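# Unload finished part from machine vise into DONE tray

## Task

The machine's cycle is over. Get the part out of the vise and set it down in the tray labelled DONE. The machine's two doors slide apart when pulled by their handles. The knob next to the vise on the machine's table controls the jaws: pushing it in opens them, and pulling it out clamps them. The task is done only if the part ends up resting in the DONE tray and stays there once the robot lets go. The robot must not fall over or finish tilted.

## Robot and tools

ROBOT. A base that can drive in any direction carries a column about 1.7 m tall. A carriage rides up and down the column and holds two six-joint arms, left and right, each with a five-finger hand. The arm bases sit about 0.57 m + lift_m above the floor, and parts of the carriage hang about 0.15 m below that. A hand point can reach 0.78 m from its shoulder but only about 0.4 m below its arm base. Parked joints 1 to 6 are 0, 0.05, 0.05, 1.45, 0, 0. Cameras: carriage_camera is fixed on the carriage and looks forward, tilted about 20 degrees down. left_wrist_camera and right_wrist_camera are on the little-finger side of each wrist and aim at that hand's point.

FRAMES. Positions are in metres in the base frame: origin on the floor under the base centre, x forward, y left, z up. The left_hand and right_hand readings give each hand point in this frame. The hand point is 0.045 m in front of the palm, and its +z axis runs along the straight fingers. These readings often sit above the true hand, especially at long reach or under load. base_odometry is given in the frame the base had at the start. It only counts wheel rotation, so slipping shows up as travel. Heading is in radians, left positive, from -3.142 to 3.142.

move. This tool takes at most one base command and one joints dictionary, and both run at the same time.
- base holds a single key, and its value is an offset from where the base was last reported. translate_m is -2 to 2 m, forward positive. strafe_m is -2 to 2 m, left positive. rotate_rad is -6.3 to 6.3 rad, counter-clockwise (left) positive.
- joints is one flat dictionary for both arms, the lift and the hands. Every value in it is an absolute target, not an offset.
- lift_m: carriage height, 0 to 1 m.
- <side>_joint1_rad: -2.617 to 3.054. Turns the arm about the vertical; 0 is forward, positive is left.
- <side>_joint2_rad: 0 to 3.141, the shoulder. 0 is the upper arm level and back, 1.57 is upright, 3.14 is level and forward.
- <side>_joint3_rad: 0 to 3.141, the elbow. 0 is folded, 3.14 is straight.
- <side>_joint4_rad: -1.57 to 1.57, wrist pitch. Positive lifts the fingertips.
- <side>_joint5_rad: -1.57 to 1.57, wrist yaw. Positive swings the fingertips right, the opposite sense to joint 1.
- <side>_joint6_rad: -2.094 to 2.094, hand roll. Positive is clockwise as seen from the forearm. The hand point is off this axis, so rolling moves it. With joints 5 and 6 at 0 and the hand level, the palm faces down.
- Finger keys <side>_hand_little, _ring, _middle, _index and _thumb_bend run from -1 (curled) to +1 (straight).
- <side>_hand_thumb_turn runs from +1 (beside the palm) to -1 (opposite the fingers).
- <side>_hand_force_limit is a setting from -1 to 1. It maps to the fingertip force at which closing stops: about 0 to 10 N for fingers, 15 N for the thumb motors. It starts at -1.
- <side>_hand_speed is a setting from -0.96 to 1 and starts at -0.8. For a soft grip use -0.94 or lower.
- A motor only starts when its target changes by 0.002 or more. To squeeze harder, raise the force limit and then send a target closed further.
- speeds caps top speed for this action only: translate_m and strafe_m 0.02 to 0.5 m/s, rotate_rad 0.05 to 1.57 rad/s, lift_m 0.02 to 0.27 m/s (default 0.25).
- min_time_s (0.1 to 8 s) is the least time each arm motion may take. A value of 2 or more slows the hands and makes their paths straighter.
- An action lasts at most about 14 to 15 s.
- cameras lists the images to return: names, ["all"] or []. blocking=false makes the call return within about 0.5 s while motion continues.
- A move with no action just reports state and images.

wait(seconds 0 to 10) lets time pass and returns state. stop brakes every motion you started, but the base coasts a little first. zoom_image(camera, region [x0,y0,x1,y1] in pixels, at most 504 by 504) enlarges part of that camera's newest image. show_instructions shows the reference pages. finished_scene ends the scene for good.

RESULTS. joint_positions uses the same scales as the targets. base_status and joint_status can read done, moving, off_target (resting short of the target and possibly still pushing), not_followed or "joint command not followed" (a collision check between the arms is withholding the command), contact_stop, time_out, stopped, or limit_stop_at_motor_heat. An unplanned contact_stop or time_out cancels the later move, wait and finished_scene calls in the same reply. <side>_hand_stopped_by gives six words, for little, ring, middle, index, thumb_bend and thumb_turn: moving, target, force, stalled or fault. <side>_<motor>_load_n is fingertip force in N, positive when the finger is pushed open. If it falls to about 0, the grip has been lost. motor_effort is a percentage of maximum, with the peak in brackets. It is noisy and can be off by up to half its value. Joint torques and motor temperatures are listed per arm. on_its_own reports things you did not command. A MOTOR HOT line means that arm should be parked to cool. At 100 °C the arm goes limp for 30 to 60 s.

CAUTIONS.
- Keep speeds low near the machine. At default speeds, contact with a fixed object counts as a hard hit.
- Arms have no contact stop. A blocked arm keeps pressing and then snaps to its target once it is freed.
- After the base is stopped by something, back off about 0.2 m.
- Never drive the base away from a handle the hand is holding. That can pitch the robot or tip it over.
- Do not reverse the base under a table edge.
- The robot is least stable with the carriage high, the arms stretched or loaded, or during sudden stops.
- Keep the two arms and hands from pressing on each other, since that can end the scene.
- Lower the part gently into the tray and release it only once it is at rest. Even a few millimetres of drop counts against the result.
- Don't leave an arm stretched out while thinking, or it will overheat.
- Each reply lets the scene run for a few seconds.

Each tool is called after "Emit:" by a JSON object that holds its "fn" and its "kwargs".

Reference images:

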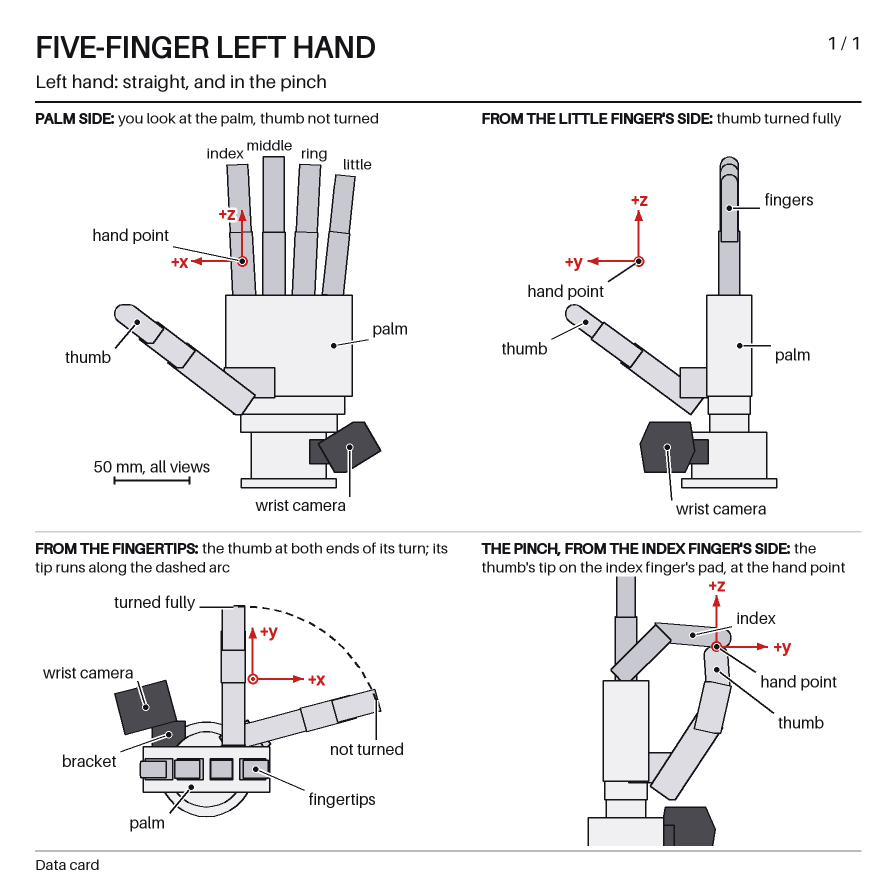

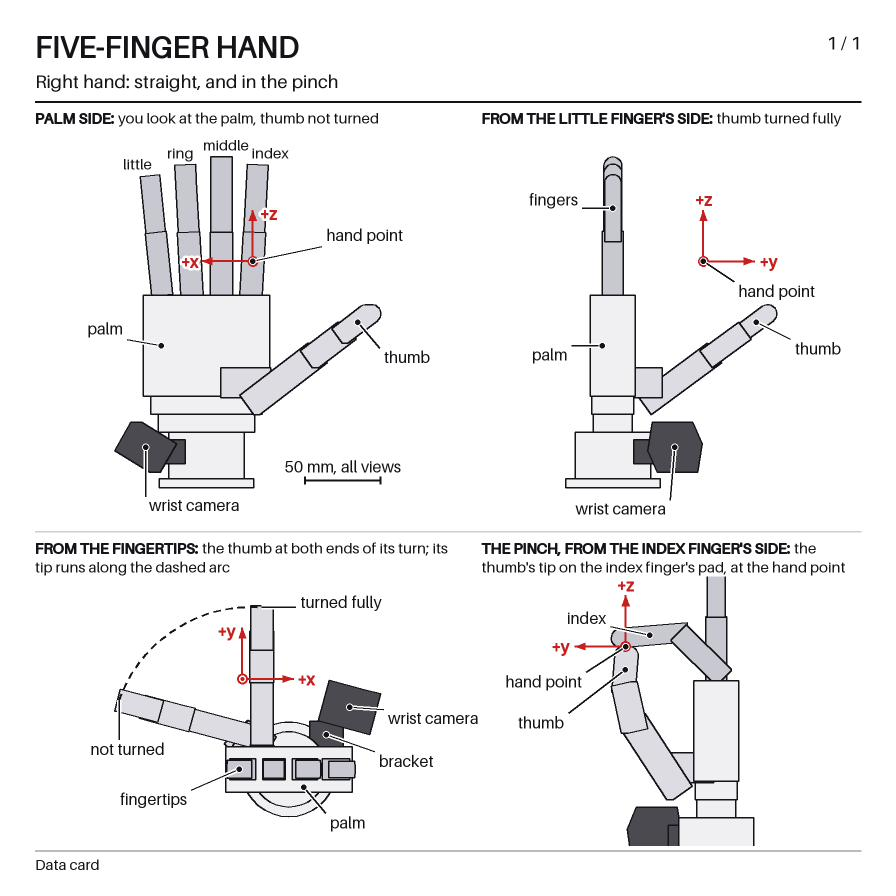

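## Session

Emit:
{"fn": "move", "kwargs": {}}

Scene clock: 0.00 s.
Joint torques (N m): no reading
Motor temperatures (°C): left_arm=[29 28 29 31 30 31] | right_arm=[30 31 31 32 28 28]
base_odometry: x=+0.000 y=+0.000 heading=+0.000
base_status: not commanded
joint_positions: lift_m=+0.300 left_joint1_rad=-0.011 left_joint2_rad=+0.062 left_joint3_rad=+0.045 left_joint4_rad=+1.438 left_joint5_rad=+0.033 left_joint6_rad=+0.036 right_joint1_rad=+0.010 right_joint2_rad=+0.040 right_joint3_rad=+0.048 right_joint4_rad=+1.437 right_joint5_rad=+0.011 right_joint6_rad=+0.024 left_hand_little=+1.000 left_hand_ring=+1.000 left_hand_middle=+1.000 left_hand_index=+1.000 left_hand_thumb_turn=+1.000 left_hand_thumb_bend=+1.000 left_hand_force_limit=+0.000 left_hand_speed=-0.800 right_hand_little=+1.000 right_hand_ring=+1.000 right_hand_middle=+1.000 right_hand_index=+1.000 right_hand_thumb_turn=+1.000 right_hand_thumb_bend=+1.000 right_hand_force_limit=+0.000 right_hand_speed=-0.800
joint_status: not commanded
left_hand_stopped_by: target,target,target,target,target,target
right_hand_stopped_by: target,target,target,target,target,target
left_little_load_n: 0.0
left_ring_load_n: 0.0
left_middle_load_n: 0.0
left_index_load_n: 0.0
left_thumb_bend_load_n: 0.0
left_thumb_turn_load_n: 0.0
right_little_load_n: 0.0
right_ring_load_n: 0.0
right_middle_load_n: 0.0
right_index_load_n: 0.0
right_thumb_bend_load_n: 0.0
right_thumb_turn_load_n: 0.0
motor_effort: lift_m=+40 drive_wheels=-1
left_hand: x=+0.3321 y=+0.2834 z=+1.3235 quat_wxyz=(+0.713, -0.040, +0.066, -0.697) (m; base frame)
right_hand: x=+0.3226 y=-0.2886 z=+1.3279 quat_wxyz=(+0.717, -0.040, +0.049, -0.694) (m; base frame)
pictures: carriage_camera, left_wrist_camera, right_wrist_camera

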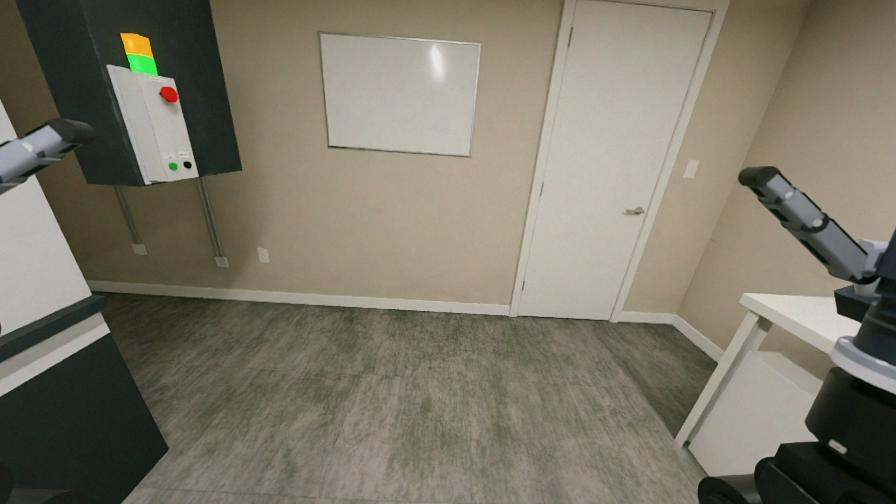

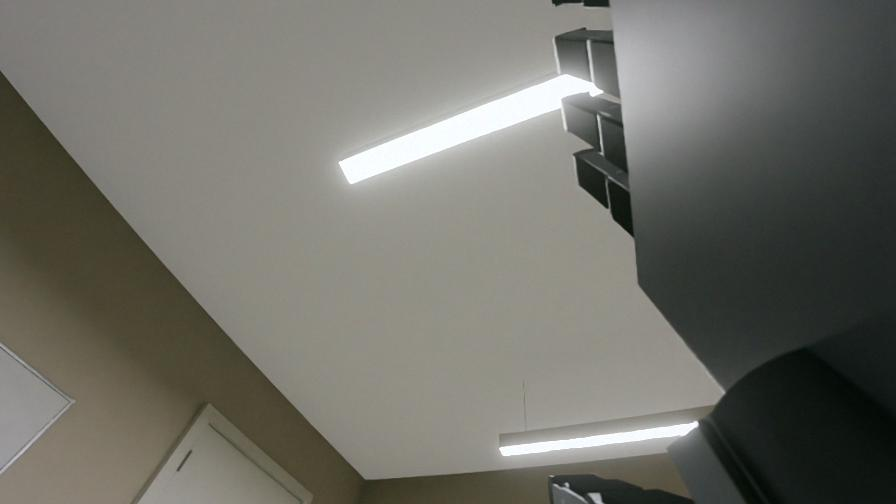

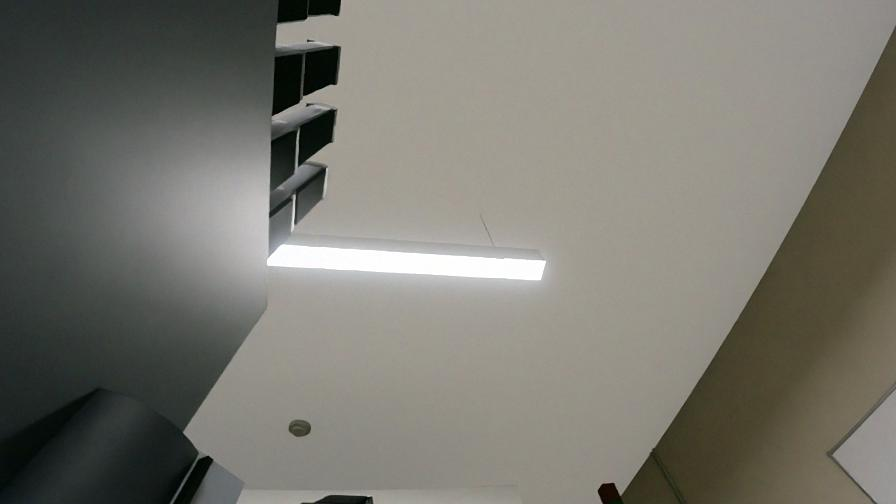

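Emit:
{"fn": "move", "kwargs": {"base": {"rotate_rad": 0.8}, "speeds": {"rotate_rad": 0.6}, "cameras": ["carriage_camera"]}}

Emit:
{"fn": "move", "kwargs": {"base": {"rotate_rad": 0.75}, "speeds": {"rotate_rad": 0.6}, "cameras": ["carriage_camera"]}}

Scene clock: 15.93 s.
Joint torques (N m): left_arm=[0.2 3.06 5.85 0.15 -0.05 -0.03] | right_arm=[0.1 3.85 6.54 -0.04 0.04 -0.02]
move: done
base_odometry: x=+0.000 y=+0.000 heading=+0.800
base_status: done
joint_positions: lift_m=+0.300 left_joint1_rad=-0.011 left_joint2_rad=+0.062 left_joint3_rad=+0.045 left_joint4_rad=+1.438 left_joint5_rad=+0.033 left_joint6_rad=+0.036 right_joint1_rad=+0.010 right_joint2_rad=+0.040 right_joint3_rad=+0.048 right_joint4_rad=+1.436 right_joint5_rad=+0.011 right_joint6_rad=+0.024 left_hand_little=+1.000 left_hand_ring=+1.000 left_hand_middle=+1.000 left_hand_index=+1.000 left_hand_thumb_turn=+1.000 left_hand_thumb_bend=+1.000 left_hand_force_limit=+0.000 left_hand_speed=-0.800 right_hand_little=+1.000 right_hand_ring=+1.000 right_hand_middle=+1.000 right_hand_index=+1.000 right_hand_thumb_turn=+1.000 right_hand_thumb_bend=+1.000 right_hand_force_limit=+0.000 right_hand_speed=-0.800
joint_status: not commanded
left_hand_stopped_by: target,target,target,target,target,target
right_hand_stopped_by: target,target,target,target,target,target
left_little_load_n: 0.0
left_ring_load_n: 0.0
left_middle_load_n: 0.0
left_index_load_n: 0.0
left_thumb_bend_load_n: 0.0
left_thumb_turn_load_n: 0.0
right_little_load_n: 0.0
right_ring_load_n: 0.0
right_middle_load_n: 0.0
right_index_load_n: 0.0
right_thumb_bend_load_n: 0.0
right_thumb_turn_load_n: 0.0
motor_effort: lift_m=+40(40) drive_wheels=+3(12)
left_hand: x=+0.3321 y=+0.2834 z=+1.3235 quat_wxyz=(+0.713, -0.040, +0.066, -0.697)
right_hand: x=+0.3228 y=-0.2886 z=+1.3278 quat_wxyz=(+0.717, -0.040, +0.049, -0.694)

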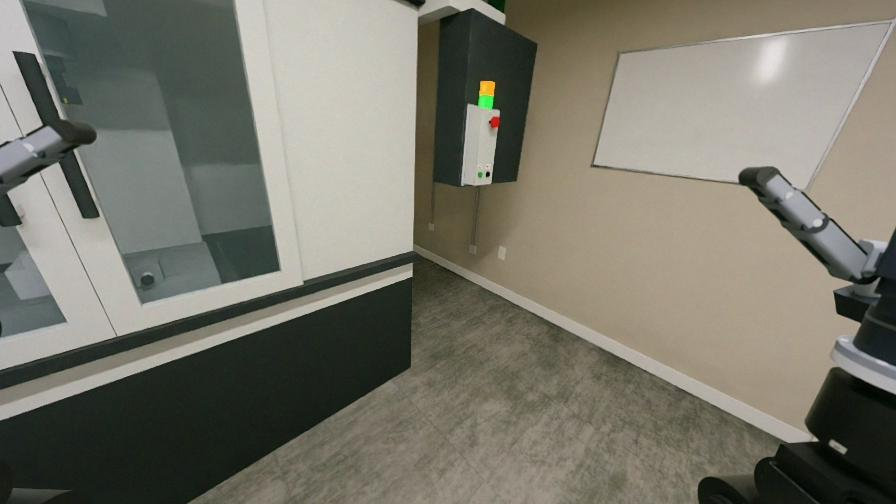

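Scene clock: 18.23 s.
Joint torques (N m): left_arm=[0.21 3.02 5.78 0.12 -0.05 -0.03] | right_arm=[0.1 3.86 6.53 -0.07 0.03 -0.01]
move: done
base_odometry: x=+0.000 y=+0.000 heading=+1.549
base_status: done
joint_positions: lift_m=+0.300 left_joint1_rad=-0.011 left_joint2_rad=+0.062 left_joint3_rad=+0.045 left_joint4_rad=+1.438 left_joint5_rad=+0.033 left_joint6_rad=+0.036 right_joint1_rad=+0.010 right_joint2_rad=+0.040 right_joint3_rad=+0.048 right_joint4_rad=+1.437 right_joint5_rad=+0.011 right_joint6_rad=+0.024 left_hand_little=+1.000 left_hand_ring=+1.000 left_hand_middle=+1.000 left_hand_index=+1.000 left_hand_thumb_turn=+1.000 left_hand_thumb_bend=+1.000 left_hand_force_limit=+0.000 left_hand_speed=-0.800 right_hand_little=+1.000 right_hand_ring=+1.000 right_hand_middle=+1.000 right_hand_index=+1.000 right_hand_thumb_turn=+1.000 right_hand_thumb_bend=+1.000 right_hand_force_limit=+0.000 right_hand_speed=-0.800
joint_status: not commanded
left_hand_stopped_by: target,target,target,target,target,target
right_hand_stopped_by: target,target,target,target,target,target
left_little_load_n: 0.0
left_ring_load_n: 0.0
left_middle_load_n: 0.0
left_index_load_n: 0.0
left_thumb_bend_load_n: 0.0
left_thumb_turn_load_n: 0.0
right_little_load_n: 0.0
right_ring_load_n: 0.0
right_middle_load_n: 0.0
right_index_load_n: 0.0
right_thumb_bend_load_n: 0.0
right_thumb_turn_load_n: 0.0
motor_effort: lift_m=+40(40) drive_wheels=+3(10)
left_hand: x=+0.3321 y=+0.2834 z=+1.3235 quat_wxyz=(+0.713, -0.040, +0.066, -0.697)
right_hand: x=+0.3227 y=-0.2886 z=+1.3279 quat_wxyz=(+0.717, -0.040, +0.049, -0.694)

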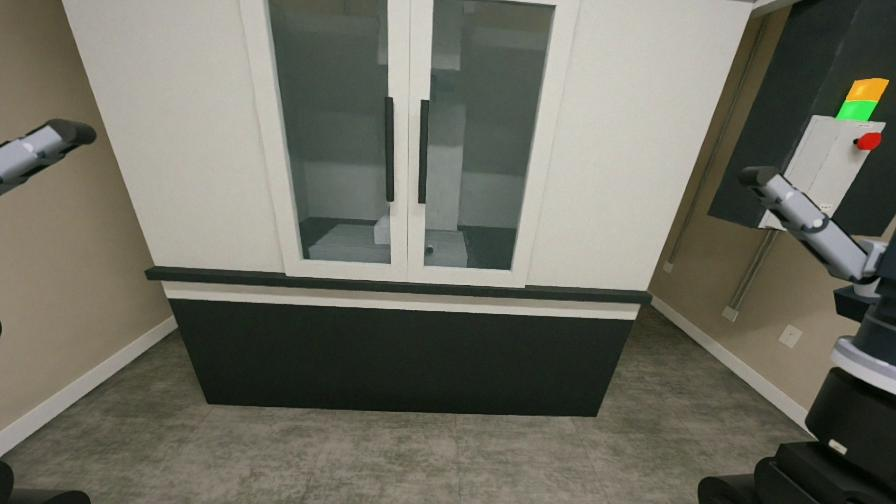

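Emit:
{"fn": "zoom_image", "kwargs": {"camera": "carriage_camera", "region": [260, 0, 600, 300]}}

Emit:
{"fn": "move", "kwargs": {"base": {"rotate_rad": 1.57}, "speeds": {"rotate_rad": 0.6}, "cameras": ["carriage_camera"]}}

Emit:
{"fn": "move", "kwargs": {"base": {"rotate_rad": 1.57}, "speeds": {"rotate_rad": 0.6}, "cameras": ["carriage_camera"]}}

Emit:
{"fn": "move", "kwargs": {"base": {"rotate_rad": 0.8}, "speeds": {"rotate_rad": 0.6}, "cameras": ["carriage_camera"]}}

Scaled by 1.482 from the camera's image (finer frame: 1280x720).

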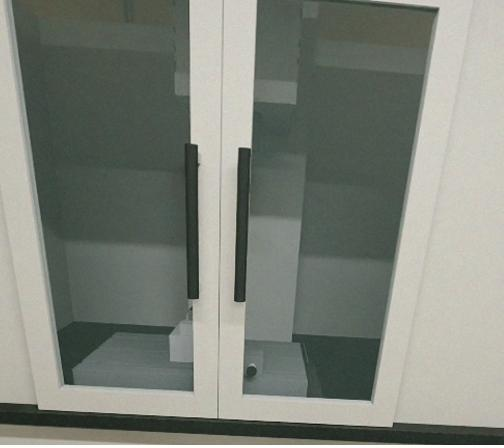

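Scene clock: 30.77 s.
Joint torques (N m): left_arm=[0.2 3.12 5.79 0.12 -0.04 -0.03] | right_arm=[0.12 3.86 6.56 -0.06 0.04 -0.01]
move: done
base_odometry: x=+0.000 y=+0.000 heading=+3.119
base_status: done
joint_positions: lift_m=+0.300 left_joint1_rad=-0.011 left_joint2_rad=+0.062 left_joint3_rad=+0.045 left_joint4_rad=+1.438 left_joint5_rad=+0.033 left_joint6_rad=+0.036 right_joint1_rad=+0.010 right_joint2_rad=+0.040 right_joint3_rad=+0.048 right_joint4_rad=+1.436 right_joint5_rad=+0.011 right_joint6_rad=+0.024 left_hand_little=+1.000 left_hand_ring=+1.000 left_hand_middle=+1.000 left_hand_index=+1.000 left_hand_thumb_turn=+1.000 left_hand_thumb_bend=+1.000 left_hand_force_limit=+0.000 left_hand_speed=-0.800 right_hand_little=+1.000 right_hand_ring=+1.000 right_hand_middle=+1.000 right_hand_index=+1.000 right_hand_thumb_turn=+1.000 right_hand_thumb_bend=+1.000 right_hand_force_limit=+0.000 right_hand_speed=-0.800
joint_status: not commanded
left_hand_stopped_by: target,target,target,target,target,target
right_hand_stopped_by: target,target,target,target,target,target
left_little_load_n: 0.0
left_ring_load_n: 0.0
left_middle_load_n: 0.0
left_index_load_n: 0.0
left_thumb_bend_load_n: 0.0
left_thumb_turn_load_n: 0.0
right_little_load_n: 0.0
right_ring_load_n: 0.0
right_middle_load_n: 0.0
right_index_load_n: 0.0
right_thumb_bend_load_n: 0.0
right_thumb_turn_load_n: 0.0
motor_effort: lift_m=+40(40) drive_wheels=+3(12)
left_hand: x=+0.3321 y=+0.2834 z=+1.3235 quat_wxyz=(+0.713, -0.040, +0.066, -0.697)
right_hand: x=+0.3228 y=-0.2886 z=+1.3278 quat_wxyz=(+0.717, -0.040, +0.049, -0.694)

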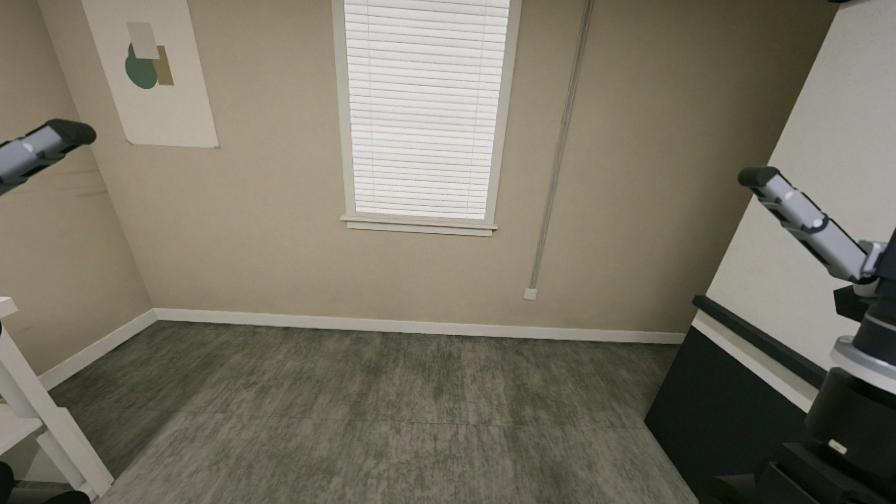

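Scene clock: 34.43 s.
Joint torques (N m): left_arm=[0.2 3.03 5.82 0.11 -0.05 -0.03] | right_arm=[0.12 3.84 6.58 -0.07 0.03 -0.02]
move: done
base_odometry: x=+0.000 y=+0.000 heading=-1.595
base_status: done
joint_positions: lift_m=+0.300 left_joint1_rad=-0.011 left_joint2_rad=+0.062 left_joint3_rad=+0.045 left_joint4_rad=+1.437 left_joint5_rad=+0.033 left_joint6_rad=+0.036 right_joint1_rad=+0.010 right_joint2_rad=+0.040 right_joint3_rad=+0.048 right_joint4_rad=+1.436 right_joint5_rad=+0.011 right_joint6_rad=+0.024 left_hand_little=+1.000 left_hand_ring=+1.000 left_hand_middle=+1.000 left_hand_index=+1.000 left_hand_thumb_turn=+1.000 left_hand_thumb_bend=+1.000 left_hand_force_limit=+0.000 left_hand_speed=-0.800 right_hand_little=+1.000 right_hand_ring=+1.000 right_hand_middle=+1.000 right_hand_index=+1.000 right_hand_thumb_turn=+1.000 right_hand_thumb_bend=+1.000 right_hand_force_limit=+0.000 right_hand_speed=-0.800
joint_status: not commanded
left_hand_stopped_by: target,target,target,target,target,target
right_hand_stopped_by: target,target,target,target,target,target
left_little_load_n: 0.0
left_ring_load_n: 0.0
left_middle_load_n: 0.0
left_index_load_n: 0.0
left_thumb_bend_load_n: 0.0
left_thumb_turn_load_n: 0.0
right_little_load_n: 0.0
right_ring_load_n: 0.0
right_middle_load_n: 0.0
right_index_load_n: 0.0
right_thumb_bend_load_n: 0.0
right_thumb_turn_load_n: 0.0
motor_effort: lift_m=+40(40) drive_wheels=+3(11)
left_hand: x=+0.3322 y=+0.2834 z=+1.3235 quat_wxyz=(+0.713, -0.040, +0.066, -0.697)
right_hand: x=+0.3228 y=-0.2886 z=+1.3278 quat_wxyz=(+0.717, -0.040, +0.049, -0.694)

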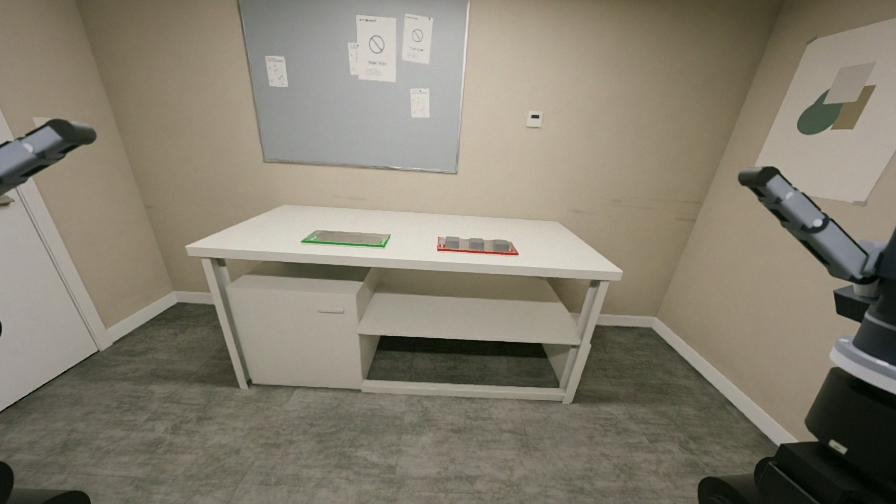

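Scene clock: 36.80 s.
Joint torques (N m): left_arm=[0.2 3.06 5.85 0.12 -0.05 -0.03] | right_arm=[0.1 3.86 6.52 -0.06 0.03 -0.01]
move: done
base_odometry: x=+0.000 y=+0.000 heading=-0.795
base_status: done
joint_positions: lift_m=+0.300 left_joint1_rad=-0.011 left_joint2_rad=+0.062 left_joint3_rad=+0.045 left_joint4_rad=+1.437 left_joint5_rad=+0.033 left_joint6_rad=+0.036 right_joint1_rad=+0.010 right_joint2_rad=+0.040 right_joint3_rad=+0.048 right_joint4_rad=+1.436 right_joint5_rad=+0.011 right_joint6_rad=+0.024 left_hand_little=+1.000 left_hand_ring=+1.000 left_hand_middle=+1.000 left_hand_index=+1.000 left_hand_thumb_turn=+1.000 left_hand_thumb_bend=+1.000 left_hand_force_limit=+0.000 left_hand_speed=-0.800 right_hand_little=+1.000 right_hand_ring=+1.000 right_hand_middle=+1.000 right_hand_index=+1.000 right_hand_thumb_turn=+1.000 right_hand_thumb_bend=+1.000 right_hand_force_limit=+0.000 right_hand_speed=-0.800
joint_status: not commanded
left_hand_stopped_by: target,target,target,target,target,target
right_hand_stopped_by: target,target,target,target,target,target
left_little_load_n: 0.0
left_ring_load_n: 0.0
left_middle_load_n: 0.0
left_index_load_n: 0.0
left_thumb_bend_load_n: 0.0
left_thumb_turn_load_n: 0.0
right_little_load_n: 0.0
right_ring_load_n: 0.0
right_middle_load_n: 0.0
right_index_load_n: 0.0
right_thumb_bend_load_n: 0.0
right_thumb_turn_load_n: 0.0
motor_effort: lift_m=+40(40) drive_wheels=+3(10)
left_hand: x=+0.3322 y=+0.2834 z=+1.3235 quat_wxyz=(+0.713, -0.040, +0.066, -0.697)
right_hand: x=+0.3228 y=-0.2886 z=+1.3278 quat_wxyz=(+0.717, -0.040, +0.049, -0.694)

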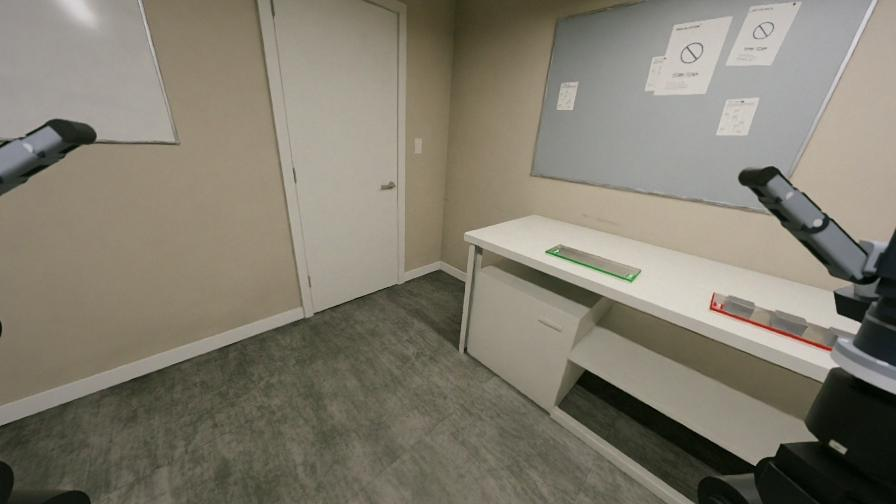

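Emit:
{"fn": "move", "kwargs": {"base": {"rotate_rad": -0.7758}, "speeds": {"rotate_rad": 0.6}, "cameras": ["carriage_camera"]}}

Emit:
{"fn": "zoom_image", "kwargs": {"camera": "carriage_camera", "region": [280, 180, 540, 300]}}

Emit:
{"fn": "zoom_image", "kwargs": {"camera": "carriage_camera", "region": [300, 220, 400, 260]}}

Scene clock: 45.93 s.
Joint torques (N m): left_arm=[0.23 3.07 5.79 0.12 -0.05 -0.03] | right_arm=[0.12 3.79 6.57 -0.05 0.04 -0.01]
move: done
base_odometry: x=+0.000 y=+0.000 heading=-1.570
base_status: done
joint_positions: lift_m=+0.300 left_joint1_rad=-0.011 left_joint2_rad=+0.062 left_joint3_rad=+0.045 left_joint4_rad=+1.437 left_joint5_rad=+0.033 left_joint6_rad=+0.036 right_joint1_rad=+0.010 right_joint2_rad=+0.040 right_joint3_rad=+0.048 right_joint4_rad=+1.436 right_joint5_rad=+0.011 right_joint6_rad=+0.024 left_hand_little=+1.000 left_hand_ring=+1.000 left_hand_middle=+1.000 left_hand_index=+1.000 left_hand_thumb_turn=+1.000 left_hand_thumb_bend=+1.000 left_hand_force_limit=+0.000 left_hand_speed=-0.800 right_hand_little=+1.000 right_hand_ring=+1.000 right_hand_middle=+1.000 right_hand_index=+1.000 right_hand_thumb_turn=+1.000 right_hand_thumb_bend=+1.000 right_hand_force_limit=+0.000 right_hand_speed=-0.800
joint_status: not commanded
left_hand_stopped_by: target,target,target,target,target,target
right_hand_stopped_by: target,target,target,target,target,target
left_little_load_n: 0.0
left_ring_load_n: 0.0
left_middle_load_n: 0.0
left_index_load_n: 0.0
left_thumb_bend_load_n: 0.0
left_thumb_turn_load_n: 0.0
right_little_load_n: 0.0
right_ring_load_n: 0.0
right_middle_load_n: 0.0
right_index_load_n: 0.0
right_thumb_bend_load_n: 0.0
right_thumb_turn_load_n: 0.0
motor_effort: lift_m=+39(40) drive_wheels=+6(13)
left_hand: x=+0.3322 y=+0.2834 z=+1.3235 quat_wxyz=(+0.713, -0.040, +0.066, -0.697)
right_hand: x=+0.3229 y=-0.2886 z=+1.3278 quat_wxyz=(+0.717, -0.041, +0.049, -0.694)

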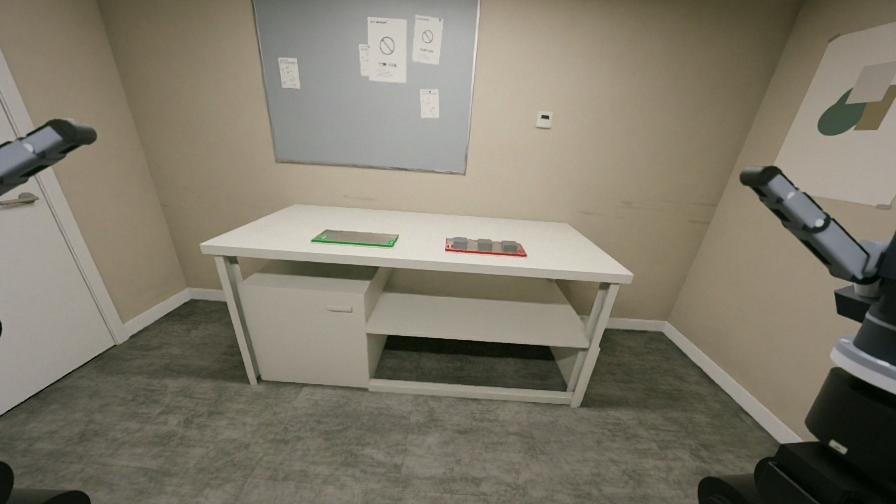

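Scaled by 1.938 from the camera's image (finer frame: 1280x720).

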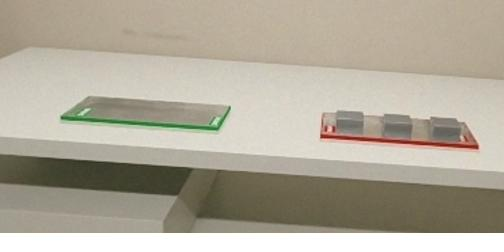

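Scaled by 5.040 from the camera's image (finer frame: 1280x720).

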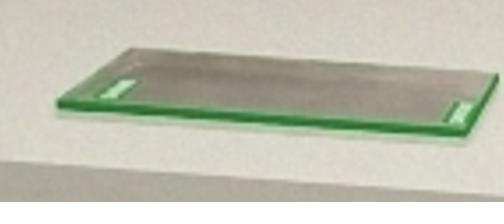

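Emit:
{"fn": "move", "kwargs": {"base": {"rotate_rad": 3.09}, "joints": {"lift_m": 0.55}, "speeds": {"rotate_rad": 0.6}, "cameras": ["carriage_camera"]}}

Scene clock: 109.13 s.
Joint torques (N m): left_arm=[0.21 3.07 5.85 0.17 -0.05 -0.03] | right_arm=[0.12 3.85 6.53 -0.05 0.04 -0.01]
Motor temperatures (°C): left_arm=[29 30 34 30 30 31] | right_arm=[30 33 35 31 28 27]
move: done
base_odometry: x=+0.000 y=+0.000 heading=+1.520
base_status: done
joint_positions: lift_m=+0.550 left_joint1_rad=-0.011 left_joint2_rad=+0.062 left_joint3_rad=+0.045 left_joint4_rad=+1.436 left_joint5_rad=+0.033 left_joint6_rad=+0.036 right_joint1_rad=+0.010 right_joint2_rad=+0.040 right_joint3_rad=+0.048 right_joint4_rad=+1.437 right_joint5_rad=+0.011 right_joint6_rad=+0.024 left_hand_little=+1.000 left_hand_ring=+1.000 left_hand_middle=+1.000 left_hand_index=+1.000 left_hand_thumb_turn=+1.000 left_hand_thumb_bend=+1.000 left_hand_force_limit=+0.000 left_hand_speed=-0.800 right_hand_little=+1.000 right_hand_ring=+1.000 right_hand_middle=+1.000 right_hand_index=+1.000 right_hand_thumb_turn=+1.000 right_hand_thumb_bend=+1.000 right_hand_force_limit=+0.000 right_hand_speed=-0.800
joint_status: all done
left_hand_stopped_by: target,target,target,target,target,target
right_hand_stopped_by: target,target,target,target,target,target
left_little_load_n: 0.0
left_ring_load_n: 0.0
left_middle_load_n: 0.0
left_index_load_n: 0.0
left_thumb_bend_load_n: 0.0
left_thumb_turn_load_n: 0.0
right_little_load_n: 0.0
right_ring_load_n: 0.0
right_middle_load_n: 0.0
right_index_load_n: 0.0
right_thumb_bend_load_n: 0.0
right_thumb_turn_load_n: 0.0
motor_effort: lift_m=+40(49) drive_wheels=+3(13)
left_hand: x=+0.3325 y=+0.2834 z=+1.5733 quat_wxyz=(+0.713, -0.040, +0.066, -0.697)
right_hand: x=+0.3227 y=-0.2886 z=+1.5778 quat_wxyz=(+0.717, -0.040, +0.049, -0.694)
carriage_camera: T_world_to_cam=[[-0.05299, -0.99668, 0.06181, -0.09009], [-0.37834, -0.03724, -0.92492, 1.48621], [0.92415, -0.0724, -0.37511, 0.45871]] pos_world=[0.13361, -0.00122, 1.55226]

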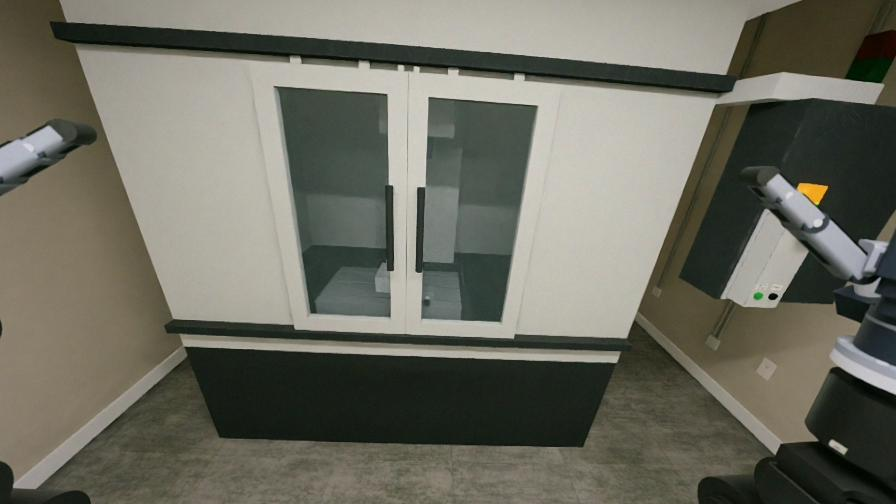

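Emit:
{"fn": "move", "kwargs": {"joints": {"left_joint2_rad": 1.0, "left_joint3_rad": 1.0, "left_joint4_rad": 0, "right_joint2_rad": 1.57, "right_joint3_rad": 1.57, "right_joint4_rad": 0, "left_joint5_rad": 0, "left_joint6_rad": 0, "right_joint5_rad": 0, "right_joint6_rad": 0, "left_joint1_rad": 0, "right_joint1_rad": 0}, "min_time_s": 2.5}}

Emit:
{"fn": "move", "kwargs": {"joints": {"left_joint2_rad": 1.0, "left_joint3_rad": 1.0, "left_joint4_rad": 1.0, "right_joint2_rad": 1.0, "right_joint3_rad": 1.57, "right_joint4_rad": -0.57, "left_joint6_rad": 1.57}, "min_time_s": 2.5}}

Scene clock: 121.63 s.
Joint torques (N m): left_arm=[0.7 -2.26 10.35 2.38 -0.16 -0.13] | right_arm=[-0.53 -6.63 11.38 2.46 -0.11 -0.1]
move: done
base_odometry: x=+0.000 y=+0.000 heading=+1.520
base_status: not commanded
joint_positions: lift_m=+0.550 left_joint1_rad=-0.005 left_joint2_rad=+0.995 left_joint3_rad=+0.963 left_joint4_rad=+0.006 left_joint5_rad=+0.015 left_joint6_rad=+0.011 right_joint1_rad=+0.007 right_joint2_rad=+1.562 right_joint3_rad=+1.543 right_joint4_rad=+0.018 right_joint5_rad=+0.011 right_joint6_rad=+0.009 left_hand_little=+1.000 left_hand_ring=+1.000 left_hand_middle=+1.000 left_hand_index=+1.000 left_hand_thumb_turn=+1.000 left_hand_thumb_bend=+1.000 left_hand_force_limit=+0.000 left_hand_speed=-0.800 right_hand_little=+1.000 right_hand_ring=+1.000 right_hand_middle=+1.000 right_hand_index=+1.000 right_hand_thumb_turn=+1.000 right_hand_thumb_bend=+1.000 right_hand_force_limit=+0.000 right_hand_speed=-0.800
joint_status: all done
left_hand_stopped_by: target,target,target,target,target,target
right_hand_stopped_by: target,target,target,target,target,target
left_little_load_n: 0.0
left_ring_load_n: 0.0
left_middle_load_n: 0.0
left_index_load_n: -0.5
left_thumb_bend_load_n: 0.0
left_thumb_turn_load_n: 0.0
right_little_load_n: 0.0
right_ring_load_n: 0.0
right_middle_load_n: 0.0
right_index_load_n: 0.0
right_thumb_bend_load_n: 0.0
right_thumb_turn_load_n: 0.0
motor_effort: lift_m=+41(41) drive_wheels=+4(4)
left_hand: x=+0.6186 y=+0.2845 z=+1.4523 quat_wxyz=(+0.491, -0.498, +0.514, -0.496)
right_hand: x=+0.7617 y=-0.2865 z=+1.5051 quat_wxyz=(+0.501, -0.497, +0.504, -0.498)
pictures: none

Scene clock: 124.53 s.
Joint torques (N m): left_arm=[0.7 -1.32 9.05 1.43 -0.14 0.08] | right_arm=[-0.51 -1.31 8.92 2.45 -0.11 -0.1]
move: done
base_odometry: x=+0.000 y=+0.000 heading=+1.520
base_status: not commanded
joint_positions: lift_m=+0.550 left_joint1_rad=-0.005 left_joint2_rad=+0.995 left_joint3_rad=+0.967 left_joint4_rad=+0.980 left_joint5_rad=+0.014 left_joint6_rad=+1.557 right_joint1_rad=+0.007 right_joint2_rad=+1.005 right_joint3_rad=+1.549 right_joint4_rad=-0.553 right_joint5_rad=+0.011 right_joint6_rad=+0.009 left_hand_little=+1.000 left_hand_ring=+1.000 left_hand_middle=+1.000 left_hand_index=+1.000 left_hand_thumb_turn=+1.000 left_hand_thumb_bend=+1.000 left_hand_force_limit=+0.000 left_hand_speed=-0.800 right_hand_little=+1.000 right_hand_ring=+1.000 right_hand_middle=+1.000 right_hand_index=+1.000 right_hand_thumb_turn=+1.000 right_hand_thumb_bend=+1.000 right_hand_force_limit=+0.000 right_hand_speed=-0.800
joint_status: all done
left_hand_stopped_by: target,target,target,target,target,target
right_hand_stopped_by: target,target,target,target,target,target
left_little_load_n: 0.0
left_ring_load_n: 0.0
left_middle_load_n: 0.0
left_index_load_n: 0.0
left_thumb_bend_load_n: 0.0
left_thumb_turn_load_n: 0.0
right_little_load_n: 0.0
right_ring_load_n: 0.0
right_middle_load_n: 0.0
right_index_load_n: 0.0
right_thumb_bend_load_n: 0.0
right_thumb_turn_load_n: -0.5
motor_effort: lift_m=+41(41) drive_wheels=+4(4)
left_hand: x=+0.5347 y=+0.3750 z=+1.7214 quat_wxyz=(+0.952, +0.005, +0.305, -0.011)
right_hand: x=+0.5542 y=-0.2880 z=+1.5849 quat_wxyz=(+0.499, -0.499, +0.505, -0.497)
pictures: none

Emit:
{"fn": "move", "kwargs": {"base": {"rotate_rad": -0.036}, "joints": {"lift_m": 0.4, "left_joint2_rad": 1.2, "left_joint3_rad": 0.75, "left_joint4_rad": 0.45, "left_joint6_rad": 1.57, "right_joint2_rad": 0.05, "right_joint3_rad": 0.05, "right_joint4_rad": 1.45}, "min_time_s": 2.5}}

Emit:
{"fn": "move", "kwargs": {"base": {"strafe_m": -0.19}, "speeds": {"strafe_m": 0.15}}}

Emit:
{"fn": "move", "kwargs": {"base": {"translate_m": 0.2}, "speeds": {"translate_m": 0.15}, "cameras": ["carriage_camera", "left_wrist_camera"]}}

Scene clock: 237.37 s.
Joint torques (N m): left_arm=[0.51 -3.74 6.57 2.37 -0.13 0.09] | right_arm=[-0.36 3.02 5.3 0.15 -0.08 -0.1]
Motor temperatures (°C): left_arm=[29 28 39 33 29 31] | right_arm=[30 31 41 44 28 27]
move: done
base_odometry: x=+0.000 y=+0.000 heading=+1.484
base_status: done
joint_positions: lift_m=+0.400 left_joint1_rad=-0.003 left_joint2_rad=+1.194 left_joint3_rad=+0.759 left_joint4_rad=+0.456 left_joint5_rad=+0.012 left_joint6_rad=+1.559 right_joint1_rad=+0.005 right_joint2_rad=+0.057 right_joint3_rad=+0.060 right_joint4_rad=+1.435 right_joint5_rad=+0.010 right_joint6_rad=+0.008 left_hand_little=+1.000 left_hand_ring=+1.000 left_hand_middle=+1.000 left_hand_index=+1.000 left_hand_thumb_turn=+1.000 left_hand_thumb_bend=+1.000 left_hand_force_limit=+0.000 left_hand_speed=-0.800 right_hand_little=+1.000 right_hand_ring=+1.000 right_hand_middle=+1.000 right_hand_index=+1.000 right_hand_thumb_turn=+1.000 right_hand_thumb_bend=+1.000 right_hand_force_limit=+0.000 right_hand_speed=-0.800
joint_status: all done
left_hand_stopped_by: target,target,target,target,target,target
right_hand_stopped_by: target,target,target,target,target,target
left_little_load_n: 0.0
left_ring_load_n: 0.0
left_middle_load_n: 0.0
left_index_load_n: 0.0
left_thumb_bend_load_n: 0.0
left_thumb_turn_load_n: 0.5
right_little_load_n: 0.0
right_ring_load_n: 0.0
right_middle_load_n: 0.0
right_index_load_n: 0.0
right_thumb_bend_load_n: 0.0
right_thumb_turn_load_n: 0.0
motor_effort: lift_m=+36(37) drive_wheels=-2(9)
left_hand: x=+0.6697 y=+0.3756 z=+1.2671 quat_wxyz=(+0.714, +0.001, +0.700, -0.009)
right_hand: x=+0.3259 y=-0.2897 z=+1.4305 quat_wxyz=(+0.710, -0.044, +0.051, -0.701)
pictures: none

Scene clock: 239.63 s.
Joint torques (N m): left_arm=[0.4 -3.74 6.56 2.42 -0.11 0.09] | right_arm=[-0.36 3.02 5.31 0.11 -0.07 -0.11]
move: done
base_odometry: x=+0.189 y=-0.016 heading=+1.485
base_status: done
joint_positions: lift_m=+0.400 left_joint1_rad=-0.002 left_joint2_rad=+1.194 left_joint3_rad=+0.759 left_joint4_rad=+0.453 left_joint5_rad=+0.010 left_joint6_rad=+1.559 right_joint1_rad=+0.005 right_joint2_rad=+0.057 right_joint3_rad=+0.060 right_joint4_rad=+1.437 right_joint5_rad=+0.009 right_joint6_rad=+0.008 left_hand_little=+1.000 left_hand_ring=+1.000 left_hand_middle=+1.000 left_hand_index=+1.000 left_hand_thumb_turn=+1.000 left_hand_thumb_bend=+1.000 left_hand_force_limit=+0.000 left_hand_speed=-0.800 right_hand_little=+1.000 right_hand_ring=+1.000 right_hand_middle=+1.000 right_hand_index=+1.000 right_hand_thumb_turn=+1.000 right_hand_thumb_bend=+1.000 right_hand_force_limit=+0.000 right_hand_speed=-0.800
joint_status: not commanded
left_hand_stopped_by: target,target,target,target,target,target
right_hand_stopped_by: target,target,target,target,target,target
left_little_load_n: 0.0
left_ring_load_n: 0.0
left_middle_load_n: 0.0
left_index_load_n: 0.0
left_thumb_bend_load_n: 0.0
left_thumb_turn_load_n: 0.0
right_little_load_n: 0.0
right_ring_load_n: 0.0
right_middle_load_n: 0.0
right_index_load_n: 0.0
right_thumb_bend_load_n: 0.0
right_thumb_turn_load_n: 0.0
motor_effort: lift_m=+36(36) drive_wheels=-5(12)
left_hand: x=+0.6694 y=+0.3767 z=+1.2663 quat_wxyz=(+0.713, +0.000, +0.701, -0.008)
right_hand: x=+0.3253 y=-0.2895 z=+1.4307 quat_wxyz=(+0.710, -0.043, +0.050, -0.701)
pictures: none

Scene clock: 241.93 s.
Joint torques (N m): left_arm=[0.39 -3.96 6.54 2.45 -0.11 0.09] | right_arm=[-0.35 3.07 5.41 0 -0.07 -0.1]
move: done
base_odometry: x=+0.207 y=+0.183 heading=+1.484
base_status: done
joint_positions: lift_m=+0.400 left_joint1_rad=-0.002 left_joint2_rad=+1.197 left_joint3_rad=+0.759 left_joint4_rad=+0.450 left_joint5_rad=+0.010 left_joint6_rad=+1.559 right_joint1_rad=+0.005 right_joint2_rad=+0.056 right_joint3_rad=+0.059 right_joint4_rad=+1.445 right_joint5_rad=+0.009 right_joint6_rad=+0.008 left_hand_little=+1.000 left_hand_ring=+1.000 left_hand_middle=+1.000 left_hand_index=+1.000 left_hand_thumb_turn=+1.000 left_hand_thumb_bend=+1.000 left_hand_force_limit=+0.000 left_hand_speed=-0.800 right_hand_little=+1.000 right_hand_ring=+1.000 right_hand_middle=+1.000 right_hand_index=+1.000 right_hand_thumb_turn=+1.000 right_hand_thumb_bend=+1.000 right_hand_force_limit=+0.000 right_hand_speed=-0.800
joint_status: not commanded
left_hand_stopped_by: target,target,target,target,target,target
right_hand_stopped_by: target,target,target,target,target,target
left_little_load_n: 0.0
left_ring_load_n: 0.0
left_middle_load_n: 0.0
left_index_load_n: 0.0
left_thumb_bend_load_n: 0.0
left_thumb_turn_load_n: 0.0
right_little_load_n: 0.0
right_ring_load_n: 0.0
right_middle_load_n: 0.0
right_index_load_n: 0.0
right_thumb_bend_load_n: 0.0
right_thumb_turn_load_n: 0.0
motor_effort: lift_m=+36(36) drive_wheels=-3(10)
left_hand: x=+0.6697 y=+0.3766 z=+1.2645 quat_wxyz=(+0.711, +0.000, +0.703, -0.008)
right_hand: x=+0.3232 y=-0.2895 z=+1.4311 quat_wxyz=(+0.710, -0.040, +0.047, -0.701)
carriage_camera: T_world_to_cam=[[-0.05299, -0.99668, 0.06181, -0.08084], [-0.37834, -0.03724, -0.92492, 1.34785], [0.92415, -0.0724, -0.37511, 0.40259]] pos_world=[0.13361, -0.00122, 1.40266]
left_wrist_camera: T_world_to_cam=[[-0.00826, -0.95701, -0.28994, 0.73678], [-0.46407, 0.2605, -0.84662, 1.28228], [0.88576, 0.12756, -0.44627, 0.03868]] pos_world=[0.56689, 0.36613, 1.3165]

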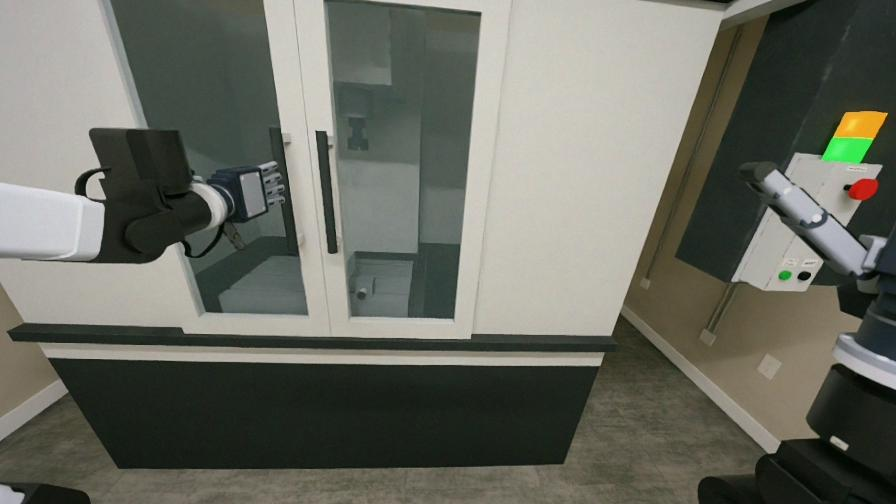

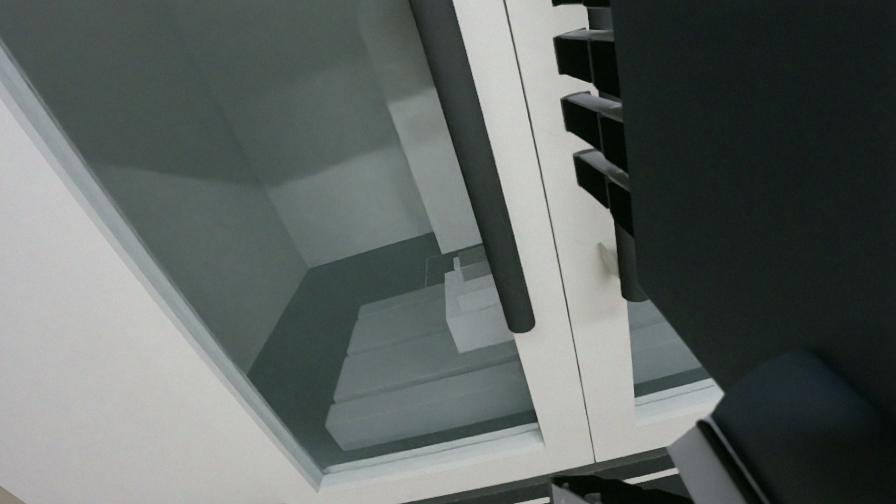

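Emit:
{"fn": "move", "kwargs": {"base": {"translate_m": 0.11}, "speeds": {"translate_m": 0.1}, "cameras": ["carriage_camera", "left_wrist_camera"]}}

Emit:
{"fn": "zoom_image", "kwargs": {"camera": "carriage_camera", "region": [180, 60, 430, 340]}}

Scene clock: 254.93 s.
Joint torques (N m): left_arm=[0.39 -4.01 6.54 2.45 -0.11 0.09] | right_arm=[-0.35 3.11 5.41 -0.02 -0.07 -0.1]
move: done
base_odometry: x=+0.217 y=+0.292 heading=+1.484
base_status: done
joint_positions: lift_m=+0.400 left_joint1_rad=-0.002 left_joint2_rad=+1.197 left_joint3_rad=+0.759 left_joint4_rad=+0.449 left_joint5_rad=+0.010 left_joint6_rad=+1.559 right_joint1_rad=+0.005 right_joint2_rad=+0.056 right_joint3_rad=+0.059 right_joint4_rad=+1.447 right_joint5_rad=+0.009 right_joint6_rad=+0.008 left_hand_little=+1.000 left_hand_ring=+1.000 left_hand_middle=+1.000 left_hand_index=+1.000 left_hand_thumb_turn=+1.000 left_hand_thumb_bend=+1.000 left_hand_force_limit=+0.000 left_hand_speed=-0.800 right_hand_little=+1.000 right_hand_ring=+1.000 right_hand_middle=+1.000 right_hand_index=+1.000 right_hand_thumb_turn=+1.000 right_hand_thumb_bend=+1.000 right_hand_force_limit=+0.000 right_hand_speed=-0.800
joint_status: not commanded
left_hand_stopped_by: target,target,target,target,target,target
right_hand_stopped_by: target,target,target,target,target,target
left_little_load_n: 0.0
left_ring_load_n: 0.0
left_middle_load_n: 0.0
left_index_load_n: 0.0
left_thumb_bend_load_n: 0.0
left_thumb_turn_load_n: 0.0
right_little_load_n: 0.0
right_ring_load_n: 0.0
right_middle_load_n: 0.0
right_index_load_n: 0.0
right_thumb_bend_load_n: 0.0
right_thumb_turn_load_n: 0.0
motor_effort: lift_m=+36(37) drive_wheels=-3(11)
left_hand: x=+0.6697 y=+0.3766 z=+1.2640 quat_wxyz=(+0.711, +0.000, +0.703, -0.008)
right_hand: x=+0.3228 y=-0.2895 z=+1.4313 quat_wxyz=(+0.710, -0.040, +0.046, -0.701)
carriage_camera: T_world_to_cam=[[-0.05299, -0.99668, 0.06181, -0.08084], [-0.37834, -0.03724, -0.92492, 1.34785], [0.92415, -0.0724, -0.37511, 0.40259]] pos_world=[0.13361, -0.00122, 1.40266]
left_wrist_camera: T_world_to_cam=[[-0.00871, -0.95701, -0.28992, 0.73693], [-0.46541, 0.2605, -0.84589, 1.28186], [0.88505, 0.12756, -0.44767, 0.04071]] pos_world=[0.56698, 0.36613, 1.3162]

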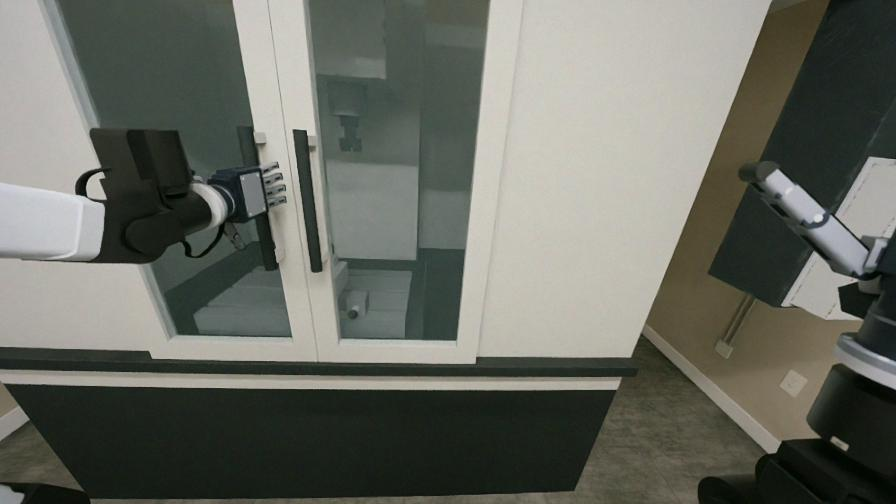

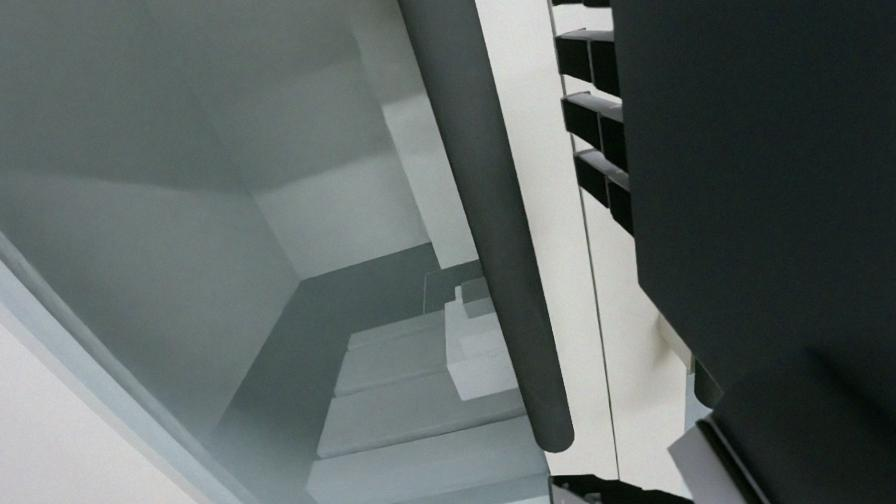

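Scaled by 1.800 from the camera's image (finer frame: 1280x720).

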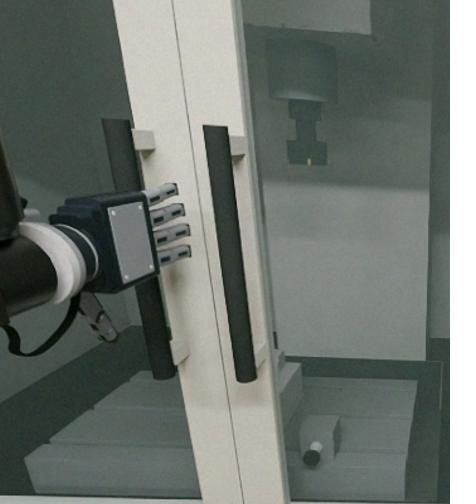

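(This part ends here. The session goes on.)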